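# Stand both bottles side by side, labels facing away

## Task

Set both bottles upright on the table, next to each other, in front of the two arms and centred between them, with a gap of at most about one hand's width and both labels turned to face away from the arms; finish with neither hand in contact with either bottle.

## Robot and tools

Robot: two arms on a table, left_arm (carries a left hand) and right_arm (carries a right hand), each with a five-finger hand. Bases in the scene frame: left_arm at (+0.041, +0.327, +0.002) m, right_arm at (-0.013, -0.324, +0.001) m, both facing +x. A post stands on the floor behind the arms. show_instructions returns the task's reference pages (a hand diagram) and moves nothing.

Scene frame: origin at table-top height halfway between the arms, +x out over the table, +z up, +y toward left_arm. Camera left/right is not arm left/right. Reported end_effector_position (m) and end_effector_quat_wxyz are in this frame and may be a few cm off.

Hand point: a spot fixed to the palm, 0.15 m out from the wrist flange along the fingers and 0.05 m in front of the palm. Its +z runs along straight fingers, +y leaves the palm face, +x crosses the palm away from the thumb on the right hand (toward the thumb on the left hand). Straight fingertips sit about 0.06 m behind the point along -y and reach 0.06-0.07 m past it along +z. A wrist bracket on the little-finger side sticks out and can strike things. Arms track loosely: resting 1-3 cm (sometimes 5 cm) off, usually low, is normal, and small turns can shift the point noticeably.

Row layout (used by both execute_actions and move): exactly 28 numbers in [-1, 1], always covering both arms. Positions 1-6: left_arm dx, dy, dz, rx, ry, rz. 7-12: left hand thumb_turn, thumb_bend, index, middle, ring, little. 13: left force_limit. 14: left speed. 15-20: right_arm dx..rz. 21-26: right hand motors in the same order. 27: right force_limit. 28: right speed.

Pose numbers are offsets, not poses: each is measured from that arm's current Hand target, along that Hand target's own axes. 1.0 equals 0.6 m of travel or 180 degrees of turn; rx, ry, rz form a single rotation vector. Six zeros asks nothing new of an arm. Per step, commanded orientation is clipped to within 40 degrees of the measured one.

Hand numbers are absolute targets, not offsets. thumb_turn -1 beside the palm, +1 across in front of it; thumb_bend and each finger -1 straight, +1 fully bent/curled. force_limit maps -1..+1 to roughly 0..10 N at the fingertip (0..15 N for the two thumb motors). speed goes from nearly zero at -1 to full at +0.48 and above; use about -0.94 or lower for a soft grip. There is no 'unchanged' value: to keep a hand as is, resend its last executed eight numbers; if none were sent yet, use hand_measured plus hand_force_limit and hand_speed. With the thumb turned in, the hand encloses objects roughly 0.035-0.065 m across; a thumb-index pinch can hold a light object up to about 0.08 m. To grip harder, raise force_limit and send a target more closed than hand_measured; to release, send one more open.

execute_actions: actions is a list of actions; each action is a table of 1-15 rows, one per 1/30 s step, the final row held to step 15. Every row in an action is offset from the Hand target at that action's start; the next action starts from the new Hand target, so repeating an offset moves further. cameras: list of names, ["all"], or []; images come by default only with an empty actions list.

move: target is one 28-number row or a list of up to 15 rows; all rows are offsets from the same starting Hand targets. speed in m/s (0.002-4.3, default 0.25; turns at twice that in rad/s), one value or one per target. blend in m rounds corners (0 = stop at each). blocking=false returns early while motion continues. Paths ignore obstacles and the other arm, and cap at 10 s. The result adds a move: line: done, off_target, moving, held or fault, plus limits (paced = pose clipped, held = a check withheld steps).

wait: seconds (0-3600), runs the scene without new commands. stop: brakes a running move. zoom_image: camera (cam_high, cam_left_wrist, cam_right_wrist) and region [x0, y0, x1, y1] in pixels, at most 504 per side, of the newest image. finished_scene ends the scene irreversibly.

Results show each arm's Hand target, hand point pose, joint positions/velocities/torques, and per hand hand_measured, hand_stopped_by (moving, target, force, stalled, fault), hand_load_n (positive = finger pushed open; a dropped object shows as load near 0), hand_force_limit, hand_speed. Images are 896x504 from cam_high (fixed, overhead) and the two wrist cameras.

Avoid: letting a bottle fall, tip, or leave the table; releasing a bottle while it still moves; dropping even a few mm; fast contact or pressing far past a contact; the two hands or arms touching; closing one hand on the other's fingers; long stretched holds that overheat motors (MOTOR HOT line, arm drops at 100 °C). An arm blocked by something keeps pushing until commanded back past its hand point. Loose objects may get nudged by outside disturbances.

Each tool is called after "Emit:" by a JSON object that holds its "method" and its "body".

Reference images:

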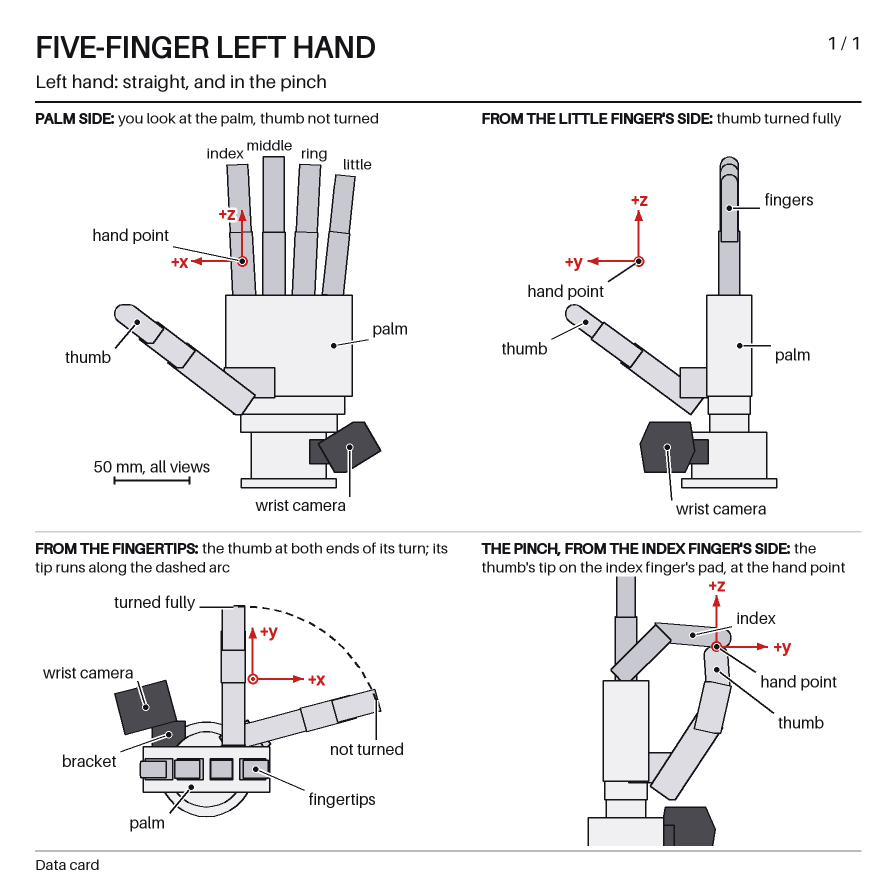

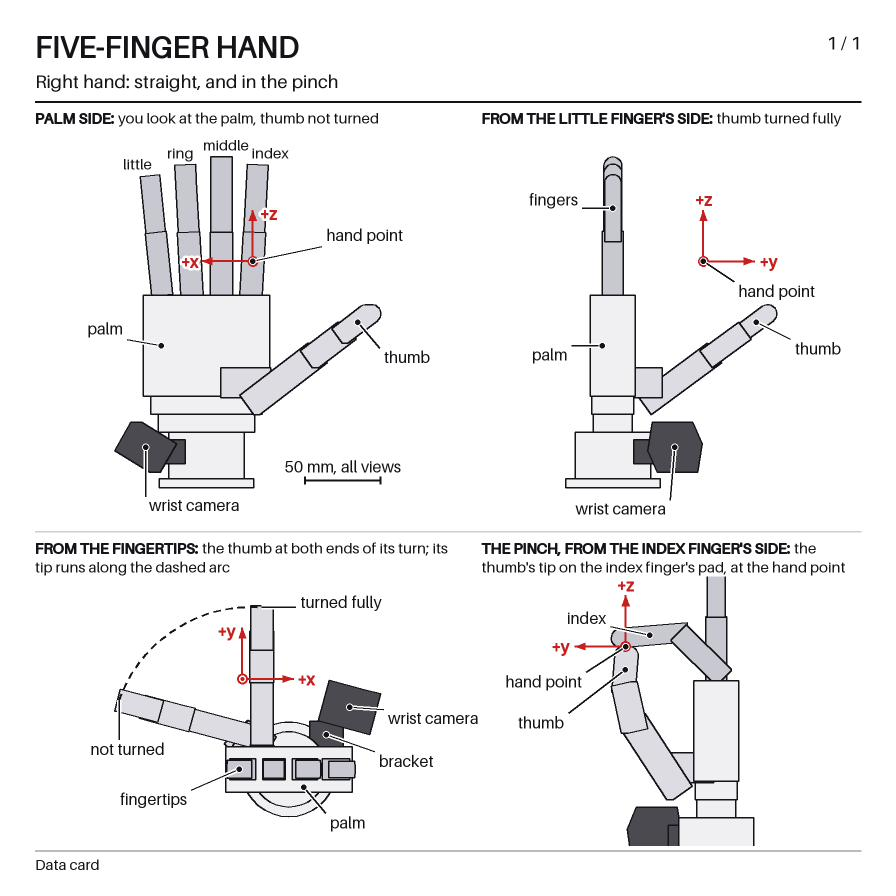

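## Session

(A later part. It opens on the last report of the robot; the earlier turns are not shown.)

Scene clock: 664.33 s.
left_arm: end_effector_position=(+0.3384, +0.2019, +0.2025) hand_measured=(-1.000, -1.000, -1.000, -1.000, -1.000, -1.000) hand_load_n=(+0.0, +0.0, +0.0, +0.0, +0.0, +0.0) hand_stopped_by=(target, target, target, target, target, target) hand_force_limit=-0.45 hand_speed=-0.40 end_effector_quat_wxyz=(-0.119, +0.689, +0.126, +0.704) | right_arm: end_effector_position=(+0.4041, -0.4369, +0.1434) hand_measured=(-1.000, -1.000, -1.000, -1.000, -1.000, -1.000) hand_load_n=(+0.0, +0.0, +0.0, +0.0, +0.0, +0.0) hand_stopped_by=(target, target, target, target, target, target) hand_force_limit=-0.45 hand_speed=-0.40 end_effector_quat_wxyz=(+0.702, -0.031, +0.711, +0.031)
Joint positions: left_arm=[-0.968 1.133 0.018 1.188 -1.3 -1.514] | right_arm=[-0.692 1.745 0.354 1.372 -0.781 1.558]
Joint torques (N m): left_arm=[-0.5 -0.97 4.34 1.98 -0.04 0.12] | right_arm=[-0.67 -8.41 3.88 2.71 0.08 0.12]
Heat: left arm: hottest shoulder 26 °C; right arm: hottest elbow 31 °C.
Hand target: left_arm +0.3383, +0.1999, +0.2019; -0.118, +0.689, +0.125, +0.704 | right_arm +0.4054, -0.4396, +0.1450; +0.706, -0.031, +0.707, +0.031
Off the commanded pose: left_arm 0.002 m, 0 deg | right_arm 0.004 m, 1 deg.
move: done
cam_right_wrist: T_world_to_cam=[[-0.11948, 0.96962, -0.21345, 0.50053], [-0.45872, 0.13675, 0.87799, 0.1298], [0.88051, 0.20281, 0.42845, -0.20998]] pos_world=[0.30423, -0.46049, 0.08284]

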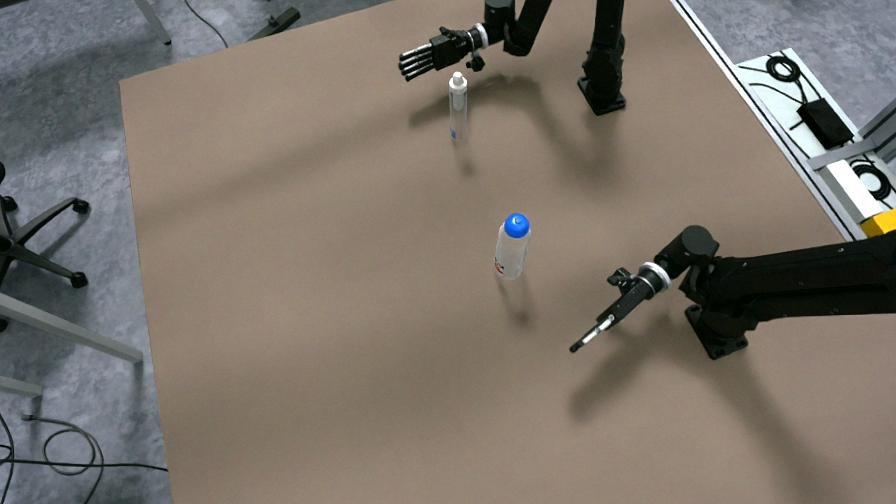

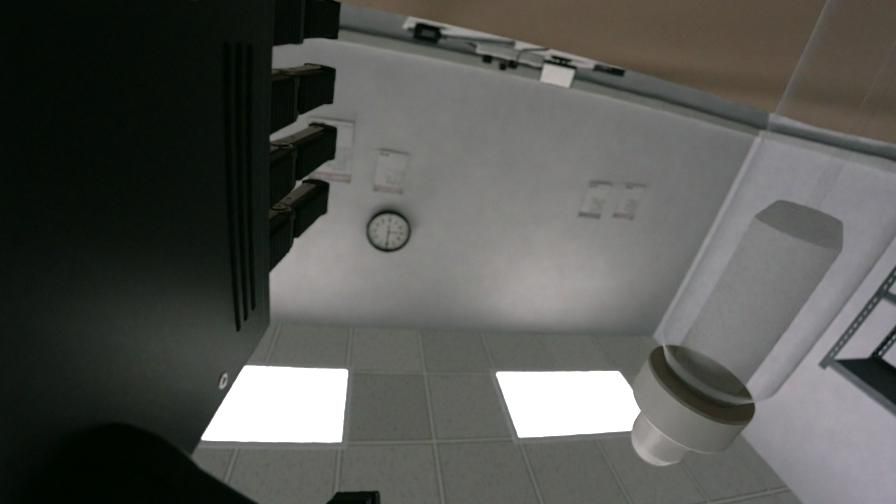

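Emit:
{"method": "move", "body": {"target": [0,0,0,0,0,0,-1,-1,-1,-1,-1,-1,-0.45,-0.4,0.0083,0.1575,-0.012,0,0,0,-1,-1,-1,-1,-1,-1,-0.45,-0.4], "speed": 0.15, "cameras": ["cam_high","cam_right_wrist"]}}

Emit:
{"method": "zoom_image", "body": {"camera": "cam_high", "region": [400, 40, 500, 160]}}

Scene clock: 678.47 s.
left_arm: end_effector_position=(+0.3384, +0.2019, +0.2025) hand_measured=(-1.000, -1.000, -1.000, -1.000, -1.000, -1.000) hand_load_n=(+0.0, +0.0, +0.0, +0.0, +0.0, +0.0) hand_stopped_by=(target, target, target, target, target, target) hand_force_limit=-0.45 hand_speed=-0.40 end_effector_quat_wxyz=(-0.119, +0.689, +0.126, +0.704) | right_arm: end_effector_position=(+0.3916, -0.3496, +0.1379) hand_measured=(-1.000, -1.000, -1.000, -1.000, -1.000, -1.000) hand_load_n=(+0.0, +0.0, +0.0, +0.0, +0.0, +0.0) hand_stopped_by=(target, target, target, target, target, target) hand_force_limit=-0.45 hand_speed=-0.40 end_effector_quat_wxyz=(+0.703, -0.031, +0.710, +0.027)
Joint positions: left_arm=[-0.968 1.133 0.018 1.188 -1.3 -1.514] | right_arm=[-0.438 1.745 0.2 1.533 -0.522 1.56]
Joint torques (N m): left_arm=[-0.62 -0.97 4.33 1.95 -0.05 0.13] | right_arm=[0.32 -7.71 1.68 2.89 0.28 0.14]
Heat: left arm: hottest shoulder 26 °C; right arm: hottest elbow 30 °C.
Hand target: left_arm +0.3383, +0.1999, +0.2019; -0.118, +0.689, +0.125, +0.704 | right_arm +0.3901, -0.3461, +0.1400; +0.706, -0.031, +0.707, +0.031
Off the commanded pose: left_arm 0.002 m, 0 deg | right_arm 0.004 m, 1 deg.
move: done
cam_right_wrist: T_world_to_cam=[[-0.11328, 0.96919, -0.2187, 0.41134], [-0.46045, 0.14385, 0.87596, 0.12032], [0.88043, 0.19993, 0.42997, -0.21551]] pos_world=[0.29174, -0.37289, 0.07723]

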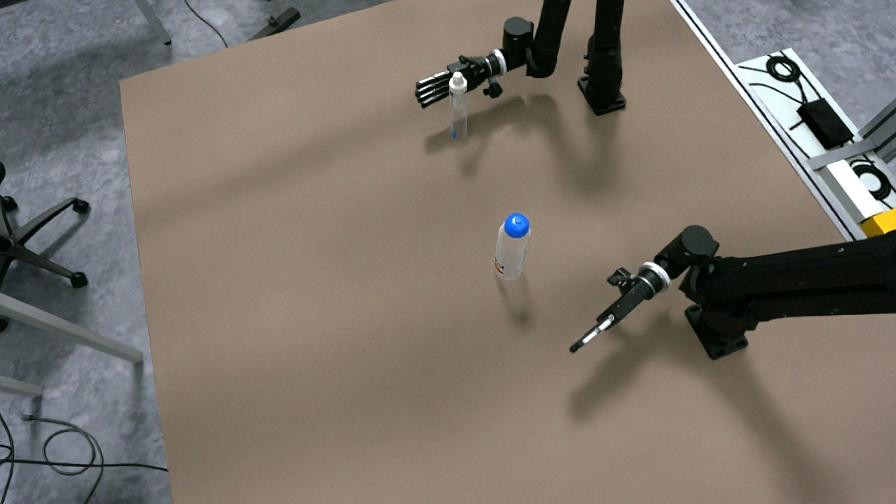

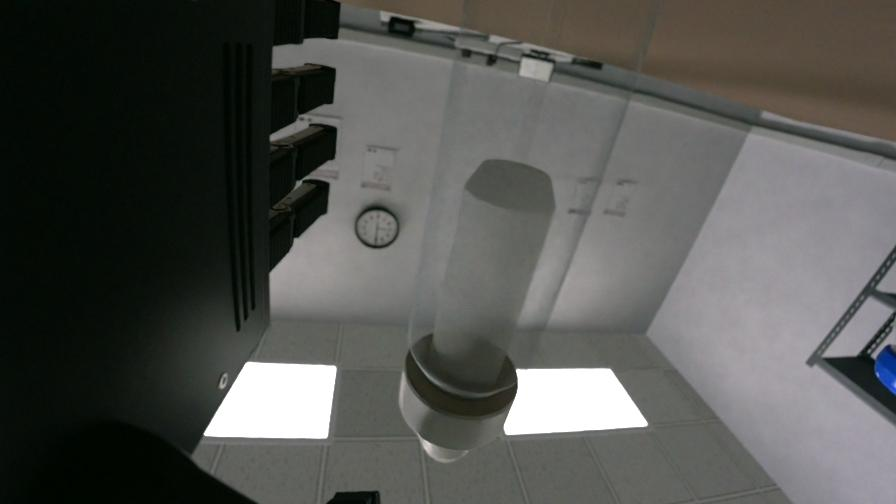

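Scaled by 4.200.

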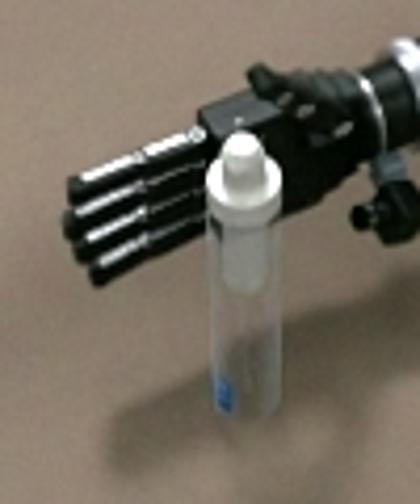

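Emit:
{"method": "move", "body": {"target": [[0,0,0,0,0,0,-1,-1,-1,-1,-1,-1,-0.45,-0.4,0,0.0633,-0.0183,0,0,0,-1,-1,-1,-1,-1,-1,-0.45,-0.4],[0,0,0,0,0,0,-1,-1,-1,-1,-1,-1,-0.45,-0.4,0,0.0633,-0.0183,0,0,0,1,-1,-1,-1,-1,-1,-0.45,-0.4]], "speed": 0.06, "cameras": ["cam_high","cam_right_wrist"]}}

Emit:
{"method": "zoom_image", "body": {"camera": "cam_high", "region": [400, 40, 500, 160]}}

Scene clock: 687.83 s.
left_arm: end_effector_position=(+0.3384, +0.2019, +0.2025) hand_measured=(-1.000, -1.000, -1.000, -1.000, -1.000, -1.000) hand_load_n=(+0.0, +0.0, +0.0, +0.0, +0.0, +0.0) hand_stopped_by=(target, target, target, target, target, target) hand_force_limit=-0.45 hand_speed=-0.40 end_effector_quat_wxyz=(-0.119, +0.689, +0.126, +0.704) | right_arm: end_effector_position=(+0.3781, -0.3127, +0.1325) hand_measured=(+1.000, -1.000, -1.000, -1.000, -1.000, -1.000) hand_load_n=(-0.5, +0.0, +0.0, +0.0, +0.0, +0.0) hand_stopped_by=(target, target, target, target, target, target) hand_force_limit=-0.45 hand_speed=-0.40 end_effector_quat_wxyz=(+0.690, -0.028, +0.723, +0.032)
Joint positions: left_arm=[-0.968 1.133 0.018 1.188 -1.3 -1.514] | right_arm=[-0.309 1.717 0.128 1.539 -0.395 1.56]
Joint torques (N m): left_arm=[-0.26 -1.26 4.36 2.02 -0.05 0.14] | right_arm=[0.21 -8.41 1.28 2.91 0.27 0.06]
Heat: left arm: hottest shoulder 26 °C; right arm: hottest elbow 29 °C.
Hand target: left_arm +0.3383, +0.1999, +0.2019; -0.118, +0.689, +0.125, +0.704 | right_arm +0.3758, -0.3092, +0.1400; +0.706, -0.031, +0.707, +0.031
Off the commanded pose: left_arm 0.002 m, 0 deg | right_arm 0.009 m, 3 deg.
joint sent to its limit (right arm) — joint 4 (wrist pitch), upper limit. The joint targets still meet the commanded pose.
move: off_target (right_arm); target 2's new numbers were sent with right_arm's hand 0.009 m and 3 deg from that target
cam_right_wrist: T_world_to_cam=[[-0.12289, 0.97112, -0.20449, 0.3753], [-0.4284, 0.13396, 0.8936, 0.09606], [0.89519, 0.19742, 0.39957, -0.21107]] pos_world=[0.27622, -0.33566, 0.07524]

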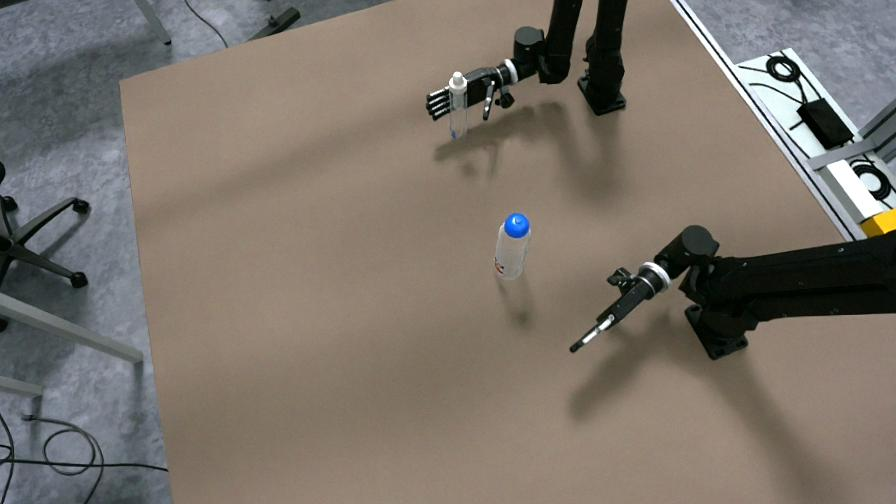

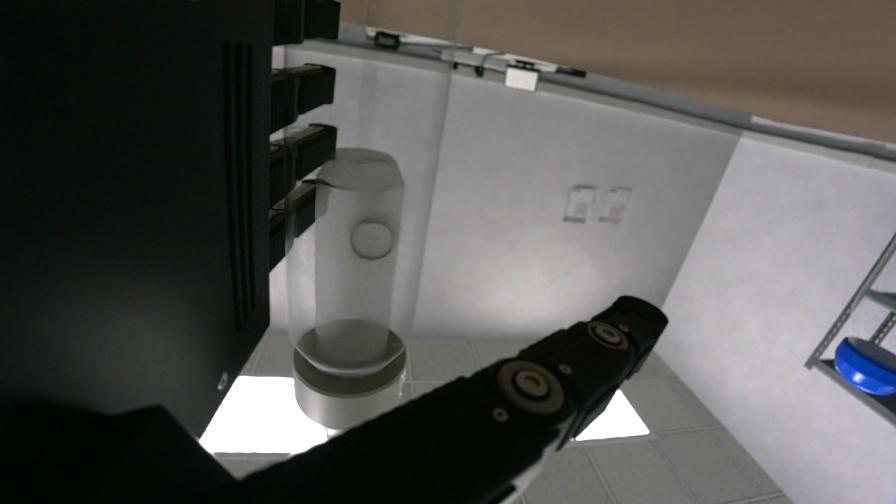

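Scaled by 4.200.

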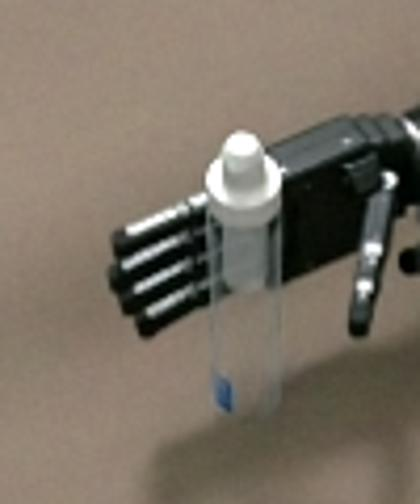

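Emit:
{"method": "move", "body": {"target": [[0,0,0,0,0,0,-1,-1,-1,-1,-1,-1,-0.45,-0.4,0,0.0067,0.02,0,0,0,1,-1,-1,-1,-1,-1,-0.45,-0.4],[0,0,0,0,0,0,-1,-1,-1,-1,-1,-1,-0.45,-0.4,0,0.0067,0.02,0,0,0,1,-1,-0.1,-0.1,-0.1,-0.1,-0.75,-0.7]], "speed": 0.06, "cameras": ["cam_high","cam_right_wrist"]}}

Emit:
{"method": "zoom_image", "body": {"camera": "cam_high", "region": [400, 40, 500, 160]}}

Scene clock: 696.10 s.
left_arm: end_effector_position=(+0.3384, +0.2019, +0.2025) hand_measured=(-1.000, -1.000, -1.000, -1.000, -1.000, -1.000) hand_load_n=(+0.0, +0.0, +0.0, +0.0, +0.0, +0.0) hand_stopped_by=(target, target, target, target, target, target) hand_force_limit=-0.45 hand_speed=-0.40 end_effector_quat_wxyz=(-0.119, +0.689, +0.126, +0.704) | right_arm: end_effector_position=(+0.3826, -0.3056, +0.1336) hand_measured=(+1.000, -1.000, -0.100, -0.100, -0.100, -0.100) hand_load_n=(+0.0, +0.5, +0.0, +0.0, +0.0, +0.0) hand_stopped_by=(target, target, target, target, target, target) hand_force_limit=-0.75 hand_speed=-0.70 end_effector_quat_wxyz=(+0.692, -0.028, +0.721, +0.030)
Joint positions: left_arm=[-0.968 1.133 0.018 1.188 -1.3 -1.514] | right_arm=[-0.27 1.717 0.134 1.539 -0.355 1.56]
Joint torques (N m): left_arm=[-0.44 -0.97 4.31 1.96 -0.06 0.12] | right_arm=[0.32 -7 3.03 2.91 0.26 0.11]
Heat: left arm: hottest shoulder 26 °C; right arm: hottest elbow 29 °C.
Hand target: left_arm +0.3383, +0.1999, +0.2019; -0.118, +0.689, +0.125, +0.704 | right_arm +0.3874, -0.3042, +0.1400; +0.706, -0.031, +0.707, +0.031
Off the commanded pose: left_arm 0.002 m, 0 deg | right_arm 0.008 m, 2 deg.
joint sent to its limit (right arm) — joint 4 (wrist pitch), upper limit. The joint targets still meet the commanded pose.
move: done
cam_right_wrist: T_world_to_cam=[[-0.12078, 0.97054, -0.20848, 0.36865], [-0.43274, 0.13753, 0.89097, 0.09911], [0.89339, 0.19783, 0.40338, -0.21662]] pos_world=[0.28094, -0.32857, 0.07593]

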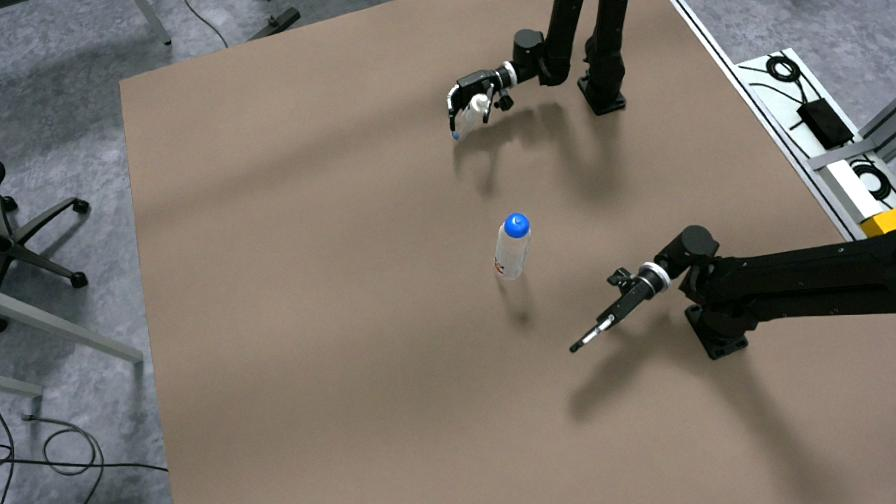

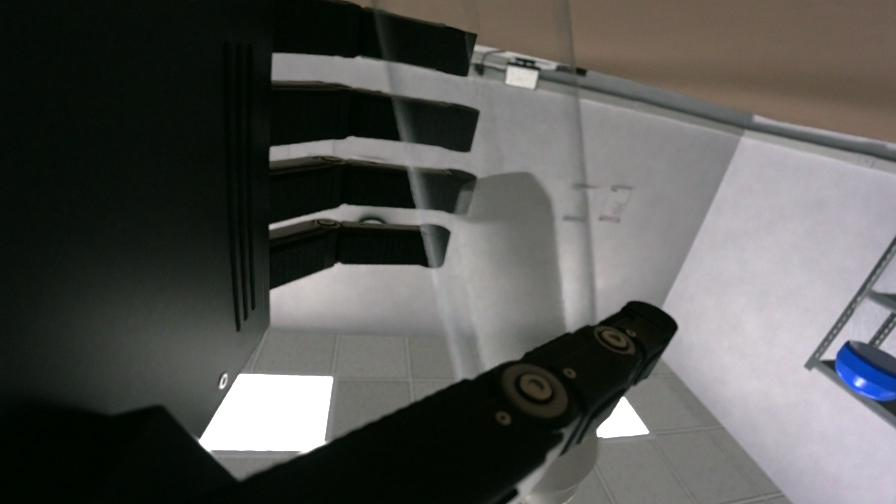

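Scaled by 4.200.

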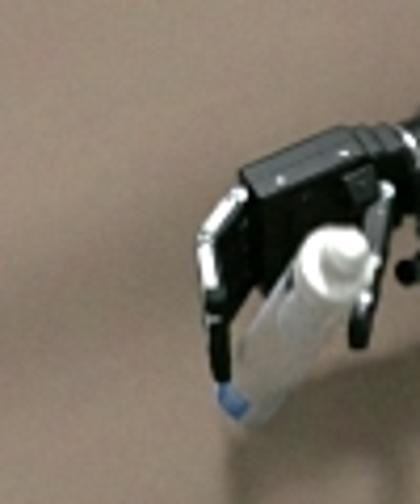

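Emit:
{"method": "move", "body": {"target": [0,0,0,0,0,0,-1,-1,-1,-1,-1,-1,-0.45,-0.4,0,0,0,0,0,0,1,-0.5,-0.1,-0.1,-0.1,-0.1,-0.75,-0.85], "speed": 0.06, "cameras": ["cam_high","cam_right_wrist"]}}

Emit:
{"method": "zoom_image", "body": {"camera": "cam_high", "region": [400, 40, 500, 160]}}

Scene clock: 708.57 s.
left_arm: end_effector_position=(+0.3384, +0.2019, +0.2025) hand_measured=(-1.000, -1.000, -1.000, -1.000, -1.000, -1.000) hand_load_n=(+0.0, +0.0, +0.0, +0.0, +0.0, +0.0) hand_stopped_by=(target, target, target, target, target, target) hand_force_limit=-0.45 hand_speed=-0.40 end_effector_quat_wxyz=(-0.119, +0.689, +0.126, +0.704) | right_arm: end_effector_position=(+0.3826, -0.3056, +0.1336) hand_measured=(+1.000, -0.500, -0.100, -0.100, -0.100, -0.100) hand_load_n=(+0.0, +0.0, +0.0, +0.0, +0.0, +0.0) hand_stopped_by=(target, target, target, target, target, target) hand_force_limit=-0.75 hand_speed=-0.85 end_effector_quat_wxyz=(+0.692, -0.028, +0.721, +0.030)
Joint positions: left_arm=[-0.968 1.133 0.018 1.188 -1.3 -1.514] | right_arm=[-0.27 1.717 0.134 1.539 -0.355 1.56]
Joint torques (N m): left_arm=[-0.5 -1.08 4.36 2 -0.05 0.15] | right_arm=[0.38 -7.12 3.04 2.93 0.26 0.11]
Heat: left arm: hottest shoulder 26 °C; right arm: hottest elbow 28 °C.
Hand target: left_arm +0.3383, +0.1999, +0.2019; -0.118, +0.689, +0.125, +0.704 | right_arm +0.3874, -0.3042, +0.1400; +0.706, -0.031, +0.707, +0.031
Off the commanded pose: left_arm 0.002 m, 0 deg | right_arm 0.008 m, 2 deg.
joint sent to its limit (right arm) — joint 4 (wrist pitch), upper limit. The joint targets still meet the commanded pose.
move: done
cam_right_wrist: T_world_to_cam=[[-0.12078, 0.97054, -0.20848, 0.36865], [-0.43274, 0.13753, 0.89097, 0.09911], [0.89339, 0.19783, 0.40338, -0.21662]] pos_world=[0.28094, -0.32857, 0.07593]

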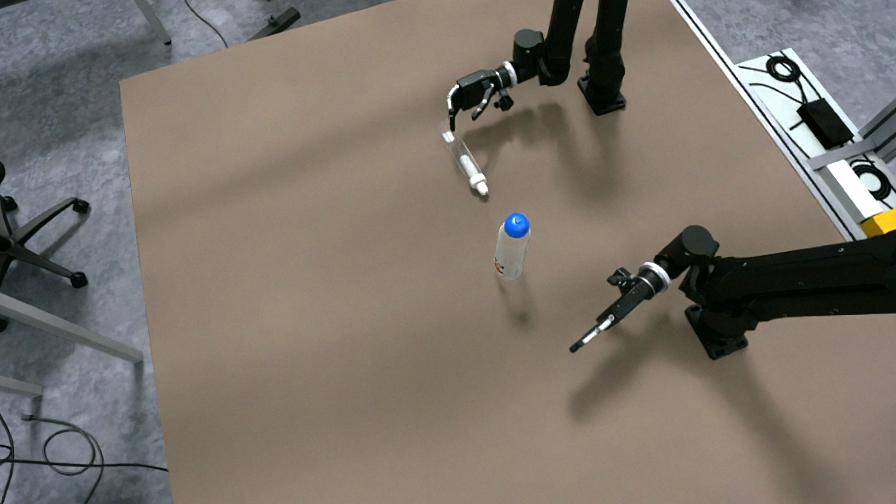

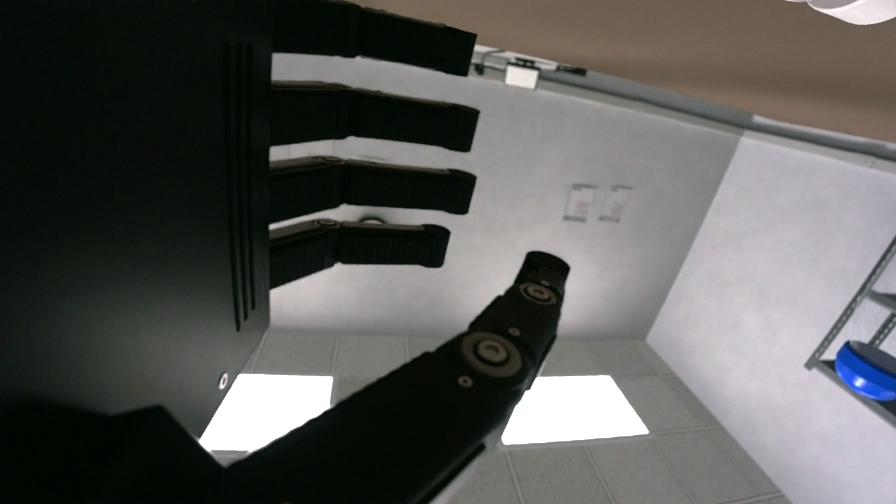

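Scaled by 4.200.

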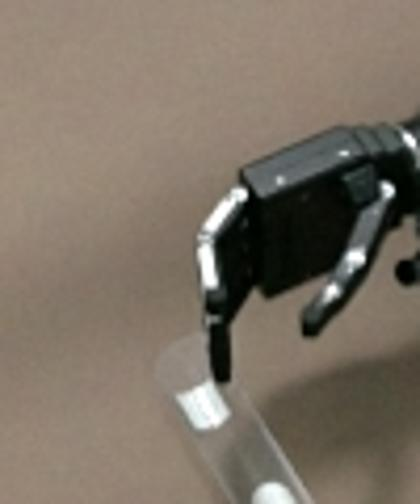

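Emit:
{"method": "execute_actions", "body": {"actions": [], "cameras": ["cam_high"]}}

Emit:
{"method": "zoom_image", "body": {"camera": "cam_high", "region": [430, 120, 500, 200]}}

Scene clock: 712.63 s.
left_arm: end_effector_position=(+0.3384, +0.2019, +0.2025) hand_measured=(-1.000, -1.000, -1.000, -1.000, -1.000, -1.000) hand_load_n=(+0.0, +0.0, +0.0, +0.0, +0.0, +0.0) hand_stopped_by=(target, target, target, target, target, target) hand_force_limit=-0.45 hand_speed=-0.40 end_effector_quat_wxyz=(-0.119, +0.689, +0.126, +0.704) | right_arm: end_effector_position=(+0.3826, -0.3056, +0.1336) hand_measured=(+1.000, -0.500, -0.100, -0.100, -0.100, -0.100) hand_load_n=(+0.0, +0.0, +0.0, +0.0, +0.0, +0.0) hand_stopped_by=(target, target, target, target, target, target) hand_force_limit=-0.75 hand_speed=-0.85 end_effector_quat_wxyz=(+0.692, -0.028, +0.721, +0.030)
Joint positions: left_arm=[-0.968 1.133 0.018 1.188 -1.3 -1.514] | right_arm=[-0.27 1.717 0.134 1.539 -0.355 1.56]
Joint velocities: within noise
Joint torques (N m): left_arm=[-0.26 -0.97 4.37 1.91 -0.05 0.13] | right_arm=[0.38 -7.18 3.02 2.91 0.26 0.1]
Motor temperatures (°C): left_arm=[21 26 26 20 20 19] | right_arm=[22 25 28 20 18 22]
Heat: left arm: hottest shoulder 26 °C; right arm: hottest elbow 28 °C.
Hand target: left_arm +0.3383, +0.1999, +0.2019; -0.118, +0.689, +0.125, +0.704 | right_arm +0.3874, -0.3042, +0.1400; +0.706, -0.031, +0.707, +0.031
Off the commanded pose: left_arm 0.002 m, 0 deg | right_arm 0.008 m, 2 deg.
Images, in order (width x height): cam_high 896x504.

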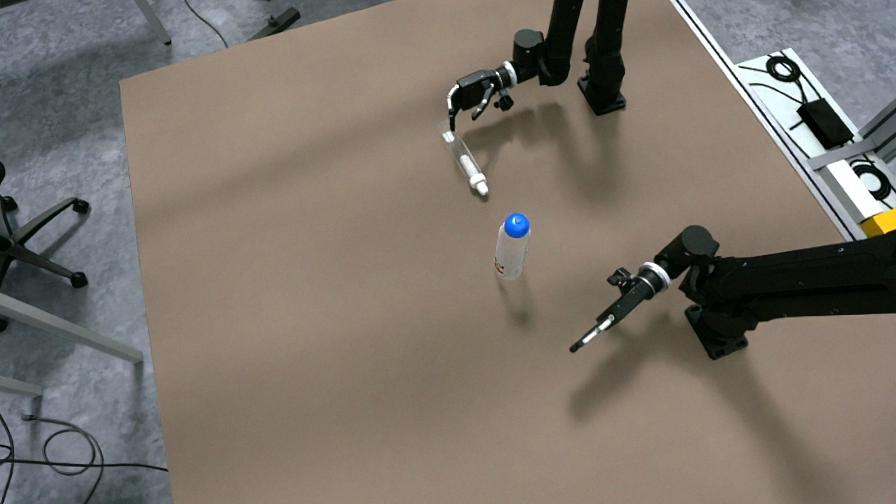

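Scaled by 6.300.

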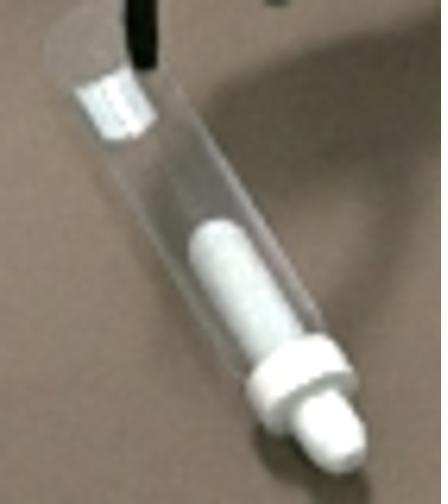

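Emit:
{"method": "move", "body": {"target": [[0,0,0,0,0,0,-1,-1,-1,-1,-1,-1,-0.45,-0.4,-0.2333,0,0,0,0,0,1,-0.5,-0.1,-0.1,-0.1,-0.1,-0.75,-0.85],[0,0,0,0,0,0,-1,-1,-1,-1,-1,-1,-0.45,-0.4,-0.2,0.094,-0.0377,-0.2036,0.1873,-0.4761,1,-1,-1,-1,-1,-1,-0.5,-0.4],[0,0,0,0,0,0,-1,-1,-1,-1,-1,-1,-0.45,-0.4,0.0333,0.094,-0.0377,-0.2036,0.1873,-0.4761,1,-1,-1,-1,-1,-1,-0.5,-0.4]], "speed": [0.15,0.3,0.15], "blend": [0.03,0,0], "cameras": ["cam_high","cam_right_wrist"]}}

Scene clock: 788.07 s.
left_arm: end_effector_position=(+0.3384, +0.2019, +0.2025) hand_measured=(-1.000, -1.000, -1.000, -1.000, -1.000, -1.000) hand_load_n=(+0.0, +0.0, +0.0, +0.0, +0.0, +0.0) hand_stopped_by=(target, target, target, target, target, target) hand_force_limit=-0.45 hand_speed=-0.40 end_effector_quat_wxyz=(-0.119, +0.689, +0.126, +0.704) | right_arm: end_effector_position=(+0.3561, -0.2523, +0.1204) hand_measured=(+1.000, -1.000, -1.000, -1.000, -1.000, -1.000) hand_load_n=(+0.0, +0.0, +0.0, +0.0, +0.0, -0.5) hand_stopped_by=(target, target, target, target, target, target) hand_force_limit=-0.50 hand_speed=-0.40 end_effector_quat_wxyz=(-0.284, +0.688, -0.620, +0.249)
Joint positions: left_arm=[-0.968 1.133 0.018 1.188 -1.3 -1.514] | right_arm=[0.107 0.991 0.64 -0.446 -0.009 0.005]
Joint torques (N m): left_arm=[-0.32 -1.08 4.37 1.98 -0.05 0.13] | right_arm=[0.44 -5.25 9.69 2.55 0.25 -0.07]
Heat: left arm: hottest shoulder 26 °C; right arm: hottest elbow 28 °C.
Hand target: left_arm +0.3383, +0.1999, +0.2019; -0.118, +0.689, +0.125, +0.704 | right_arm +0.3600, -0.2500, +0.1201; -0.287, +0.692, -0.612, +0.254
Off the commanded pose: left_arm 0.002 m, 0 deg | right_arm 0.004 m, 1 deg.
move: done; target 2's new numbers were sent with right_arm's hand 0.026 m and 2 deg from that target
cam_right_wrist: T_world_to_cam=[[-0.69285, -0.2846, -0.66254, 0.25267], [-0.53703, 0.81682, 0.21072, 0.38253], [0.4812, 0.5018, -0.71878, 0.16043]] pos_world=[0.3033, -0.32105, 0.20211]

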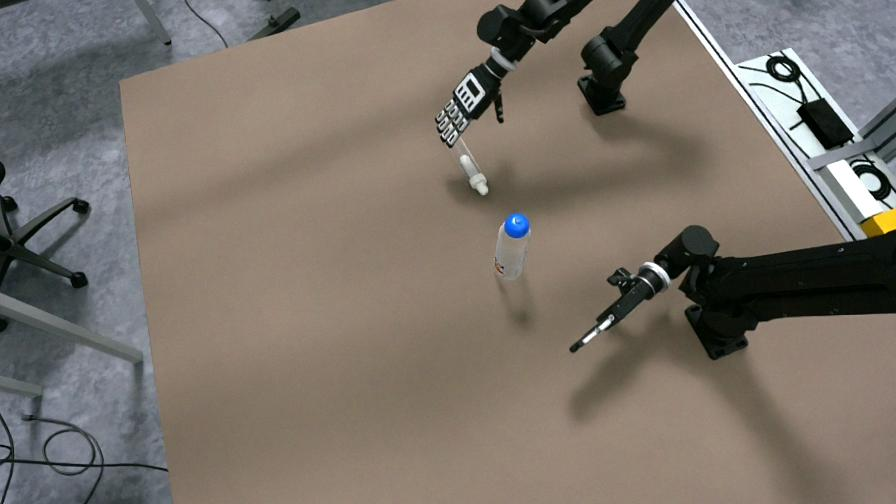

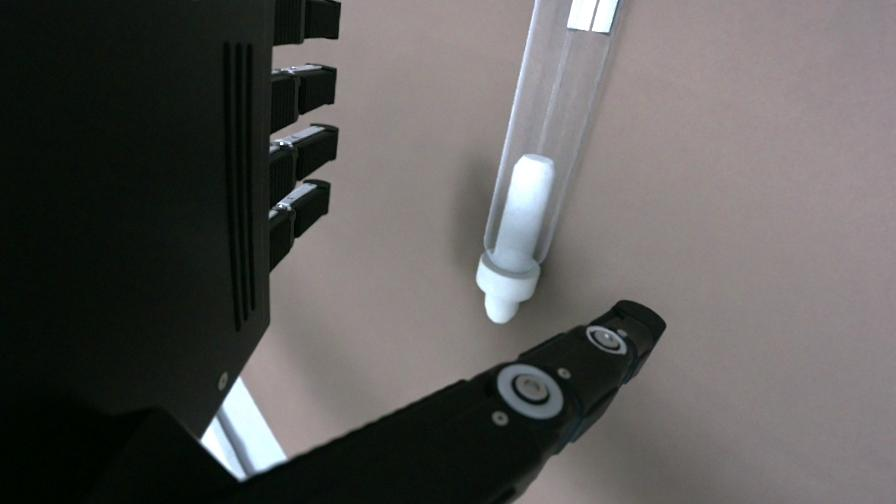

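Emit:
{"method": "zoom_image", "body": {"camera": "cam_right_wrist", "region": [440, 0, 700, 350]}}

Emit:
{"method": "zoom_image", "body": {"camera": "cam_high", "region": [420, 60, 520, 210]}}

Scaled by 1.440.

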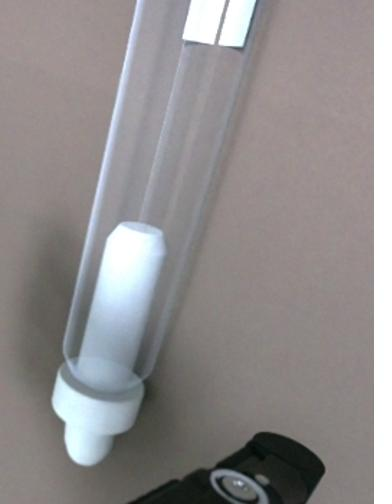

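Scaled by 3.360.

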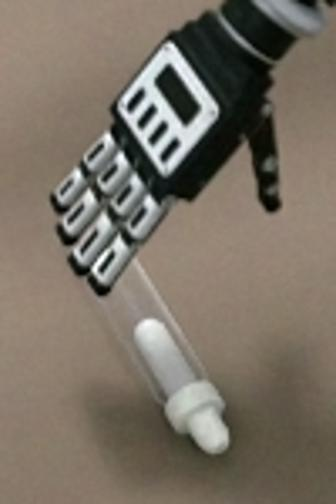

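Emit:
{"method": "move", "body": {"target": [0,0,0,0,0,0,-1,-1,-1,-1,-1,-1,-0.45,-0.4,0,0.0884,0.0884,0,0,0,1,-1,-1,-1,-1,-1,-0.5,-0.4], "speed": 0.1, "cameras": ["cam_high","cam_right_wrist"]}}

Emit:
{"method": "zoom_image", "body": {"camera": "cam_high", "region": [420, 60, 520, 210]}}

Scene clock: 812.03 s.
left_arm: end_effector_position=(+0.3384, +0.2019, +0.2025) hand_measured=(-1.000, -1.000, -1.000, -1.000, -1.000, -1.000) hand_load_n=(+0.0, +0.0, +0.0, +0.0, +0.0, +0.0) hand_stopped_by=(target, target, target, target, target, target) hand_force_limit=-0.45 hand_speed=-0.40 end_effector_quat_wxyz=(-0.119, +0.689, +0.126, +0.704) | right_arm: end_effector_position=(+0.3573, -0.2522, +0.0463) hand_measured=(+1.000, -1.000, -1.000, -1.000, -1.000, -1.000) hand_load_n=(+0.0, +0.0, +0.0, +0.0, +0.0, +0.5) hand_stopped_by=(target, target, target, target, target, target) hand_force_limit=-0.50 hand_speed=-0.40 end_effector_quat_wxyz=(-0.285, +0.688, -0.619, +0.250)
Joint positions: left_arm=[-0.968 1.133 0.018 1.188 -1.3 -1.514] | right_arm=[0.107 1.126 0.504 -0.172 -0.009 0.005]
Joint torques (N m): left_arm=[-0.5 -0.91 4.36 1.95 -0.06 0.12] | right_arm=[0.32 -5.66 8.53 2.52 0.26 -0.07]
Heat: left arm: hottest shoulder 26 °C; right arm: hottest elbow 31 °C.
Hand target: left_arm +0.3383, +0.1999, +0.2019; -0.118, +0.689, +0.125, +0.704 | right_arm +0.3600, -0.2500, +0.0450; -0.287, +0.692, -0.612, +0.254
Off the commanded pose: left_arm 0.002 m, 0 deg | right_arm 0.004 m, 1 deg.
move: done
cam_right_wrist: T_world_to_cam=[[-0.69133, -0.2845, -0.66417, 0.20408], [-0.53756, 0.81674, 0.20969, 0.39887], [0.4828, 0.502, -0.71757, 0.10606]] pos_world=[0.30429, -0.32095, 0.12801]

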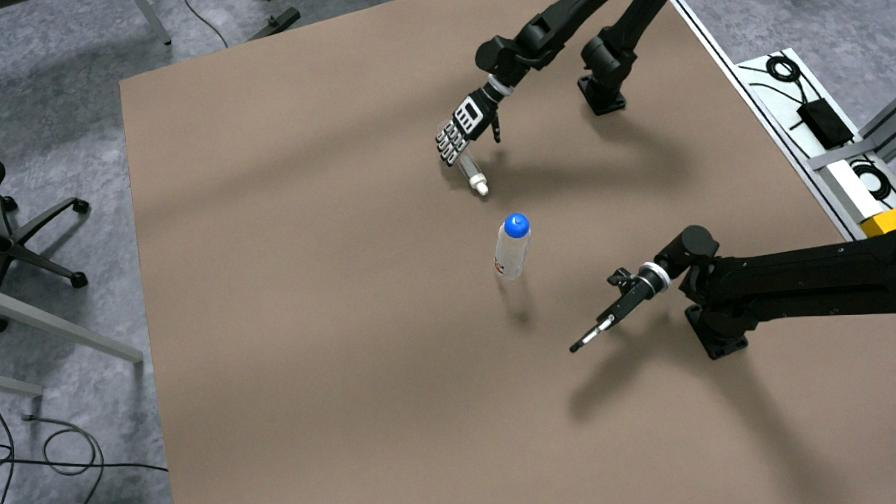

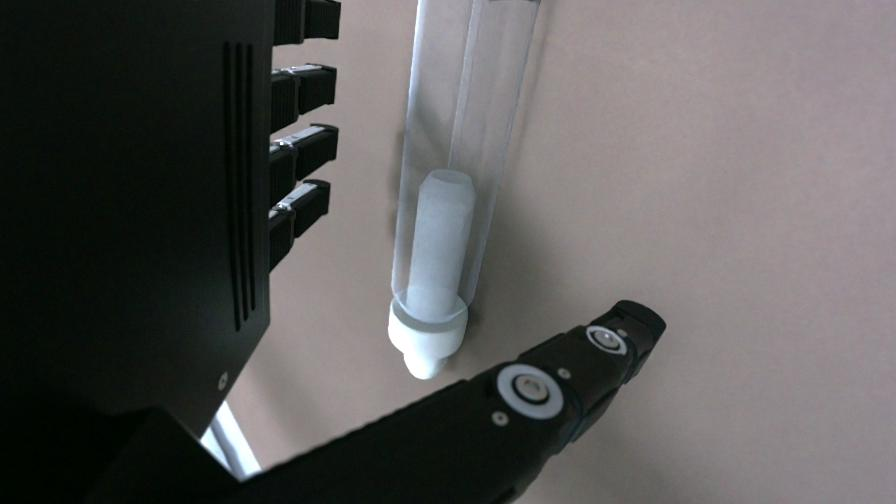

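Scaled by 3.360.

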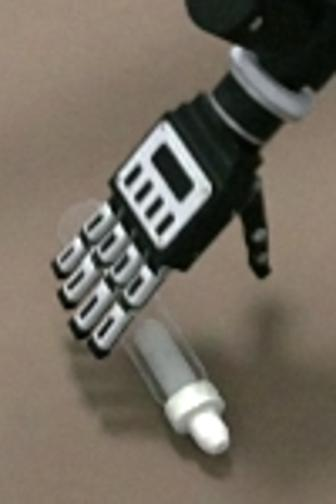

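Emit:
{"method": "move", "body": {"target": [0,0,0,0,0,0,-1,-1,-1,-1,-1,-1,-0.45,-0.4,0,0.0265,0.0265,0,0,0,1,-1,-1,-1,-1,-1,-0.5,-0.4], "speed": 0.05, "cameras": ["cam_high","cam_right_wrist"]}}

Emit:
{"method": "zoom_image", "body": {"camera": "cam_high", "region": [420, 90, 520, 210]}}

Scene clock: 824.60 s.
left_arm: end_effector_position=(+0.3384, +0.2019, +0.2025) hand_measured=(-1.000, -1.000, -1.000, -1.000, -1.000, -1.000) hand_load_n=(+0.0, +0.0, +0.0, +0.0, +0.0, +0.0) hand_stopped_by=(target, target, target, target, target, target) hand_force_limit=-0.45 hand_speed=-0.40 end_effector_quat_wxyz=(-0.119, +0.689, +0.126, +0.704) | right_arm: end_effector_position=(+0.3583, -0.2521, +0.0246) hand_measured=(+1.000, -1.000, -1.000, -1.000, -1.000, -1.000) hand_load_n=(+0.0, +0.0, +0.0, +0.0, +0.0, +0.0) hand_stopped_by=(target, target, target, target, target, target) hand_force_limit=-0.50 hand_speed=-0.40 end_effector_quat_wxyz=(-0.285, +0.687, -0.619, +0.250)
Joint positions: left_arm=[-0.968 1.133 0.018 1.188 -1.3 -1.514] | right_arm=[0.107 1.185 0.472 -0.079 -0.009 0.005]
Joint torques (N m): left_arm=[-0.44 -0.97 4.31 2 -0.03 0.14] | right_arm=[0.32 -5.95 7.9 2.56 0.25 -0.06]
Heat: left arm: hottest shoulder 26 °C; right arm: hottest elbow 31 °C.
Hand target: left_arm +0.3383, +0.1999, +0.2019; -0.118, +0.689, +0.125, +0.704 | right_arm +0.3601, -0.2500, +0.0226; -0.287, +0.692, -0.612, +0.254
Off the commanded pose: left_arm 0.002 m, 0 deg | right_arm 0.003 m, 1 deg.
move: done
cam_right_wrist: T_world_to_cam=[[-0.69008, -0.28435, -0.66554, 0.19005], [-0.53792, 0.81673, 0.2088, 0.40404], [0.48419, 0.50209, -0.71656, 0.08943]] pos_world=[0.30519, -0.32085, 0.1062]

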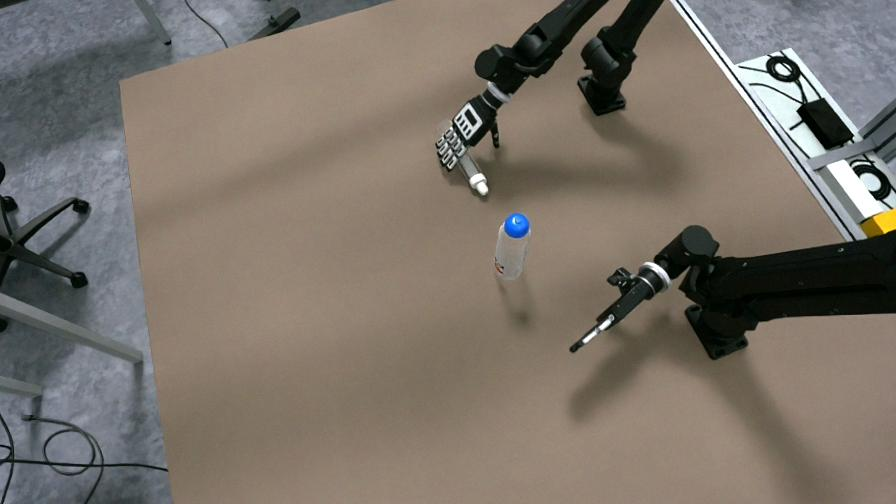

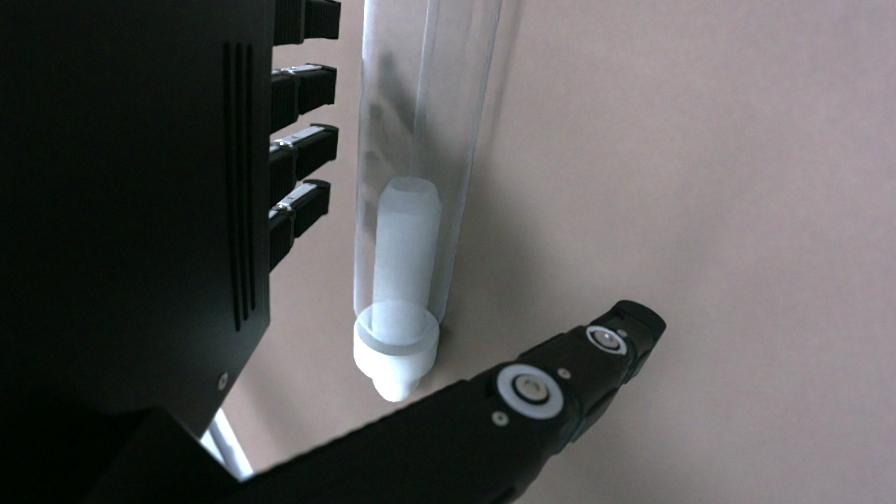

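Scaled by 4.200.

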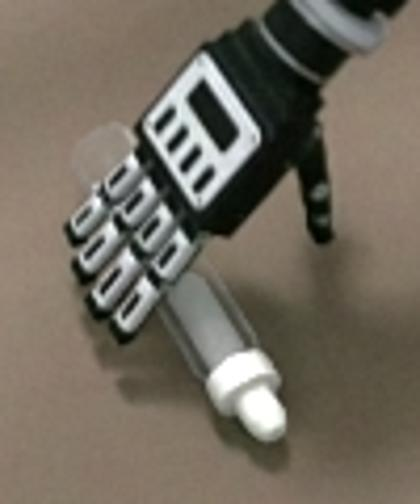

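Emit:
{"method": "move", "body": {"target": [[0,0,0,0,0,0,-1,-1,-1,-1,-1,-1,-0.45,-0.4,0,0,0,0,0,0,1,-1,-0.45,-0.45,-0.45,-0.45,-0.7,-0.75]], "speed": 0.05, "cameras": ["cam_high","cam_right_wrist"]}}

Emit:
{"method": "zoom_image", "body": {"camera": "cam_high", "region": [420, 90, 520, 210]}}

Scene clock: 835.63 s.
left_arm: end_effector_position=(+0.3384, +0.2019, +0.2025) hand_measured=(-1.000, -1.000, -1.000, -1.000, -1.000, -1.000) hand_load_n=(+0.0, +0.0, +0.5, +0.0, +0.0, +0.0) hand_stopped_by=(target, target, target, target, target, target) hand_force_limit=-0.45 hand_speed=-0.40 end_effector_quat_wxyz=(-0.119, +0.689, +0.126, +0.704) | right_arm: end_effector_position=(+0.3583, -0.2521, +0.0246) hand_measured=(+1.000, -1.000, -0.450, -0.450, -0.450, -0.450) hand_load_n=(+0.0, +0.0, +0.0, +0.0, +0.0, +0.0) hand_stopped_by=(target, target, target, target, target, target) hand_force_limit=-0.70 hand_speed=-0.75 end_effector_quat_wxyz=(-0.285, +0.687, -0.619, +0.250)
Joint positions: left_arm=[-0.968 1.133 0.018 1.188 -1.3 -1.514] | right_arm=[0.107 1.185 0.472 -0.079 -0.009 0.005]
Joint torques (N m): left_arm=[-0.38 -1.08 4.38 1.95 -0.06 0.13] | right_arm=[0.21 -6.01 7.91 2.58 0.25 -0.07]
Heat: left arm: hottest shoulder 26 °C; right arm: hottest elbow 32 °C.
Hand target: left_arm +0.3383, +0.1999, +0.2019; -0.118, +0.689, +0.125, +0.704 | right_arm +0.3600, -0.2500, +0.0226; -0.287, +0.692, -0.612, +0.254
Off the commanded pose: left_arm 0.002 m, 0 deg | right_arm 0.003 m, 1 deg.
move: done
cam_right_wrist: T_world_to_cam=[[-0.69008, -0.28435, -0.66554, 0.19005], [-0.53792, 0.81673, 0.2088, 0.40404], [0.48419, 0.50209, -0.71656, 0.08943]] pos_world=[0.30519, -0.32085, 0.1062]

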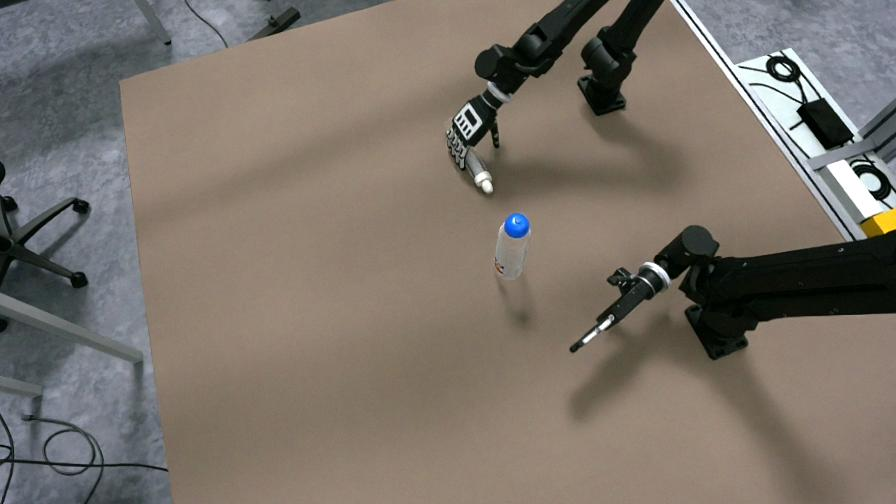

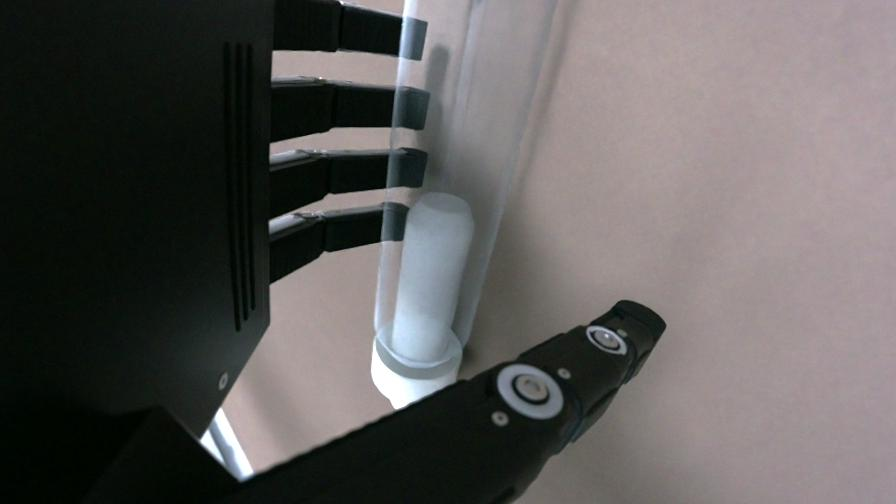

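Scaled by 4.200.

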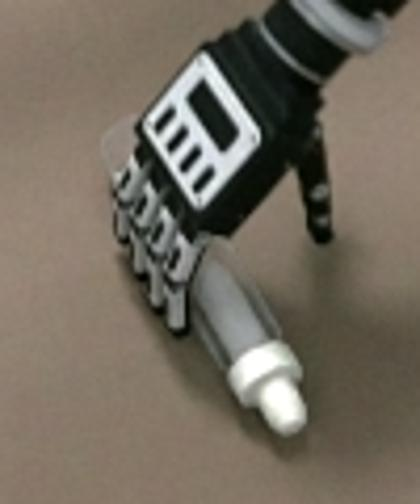

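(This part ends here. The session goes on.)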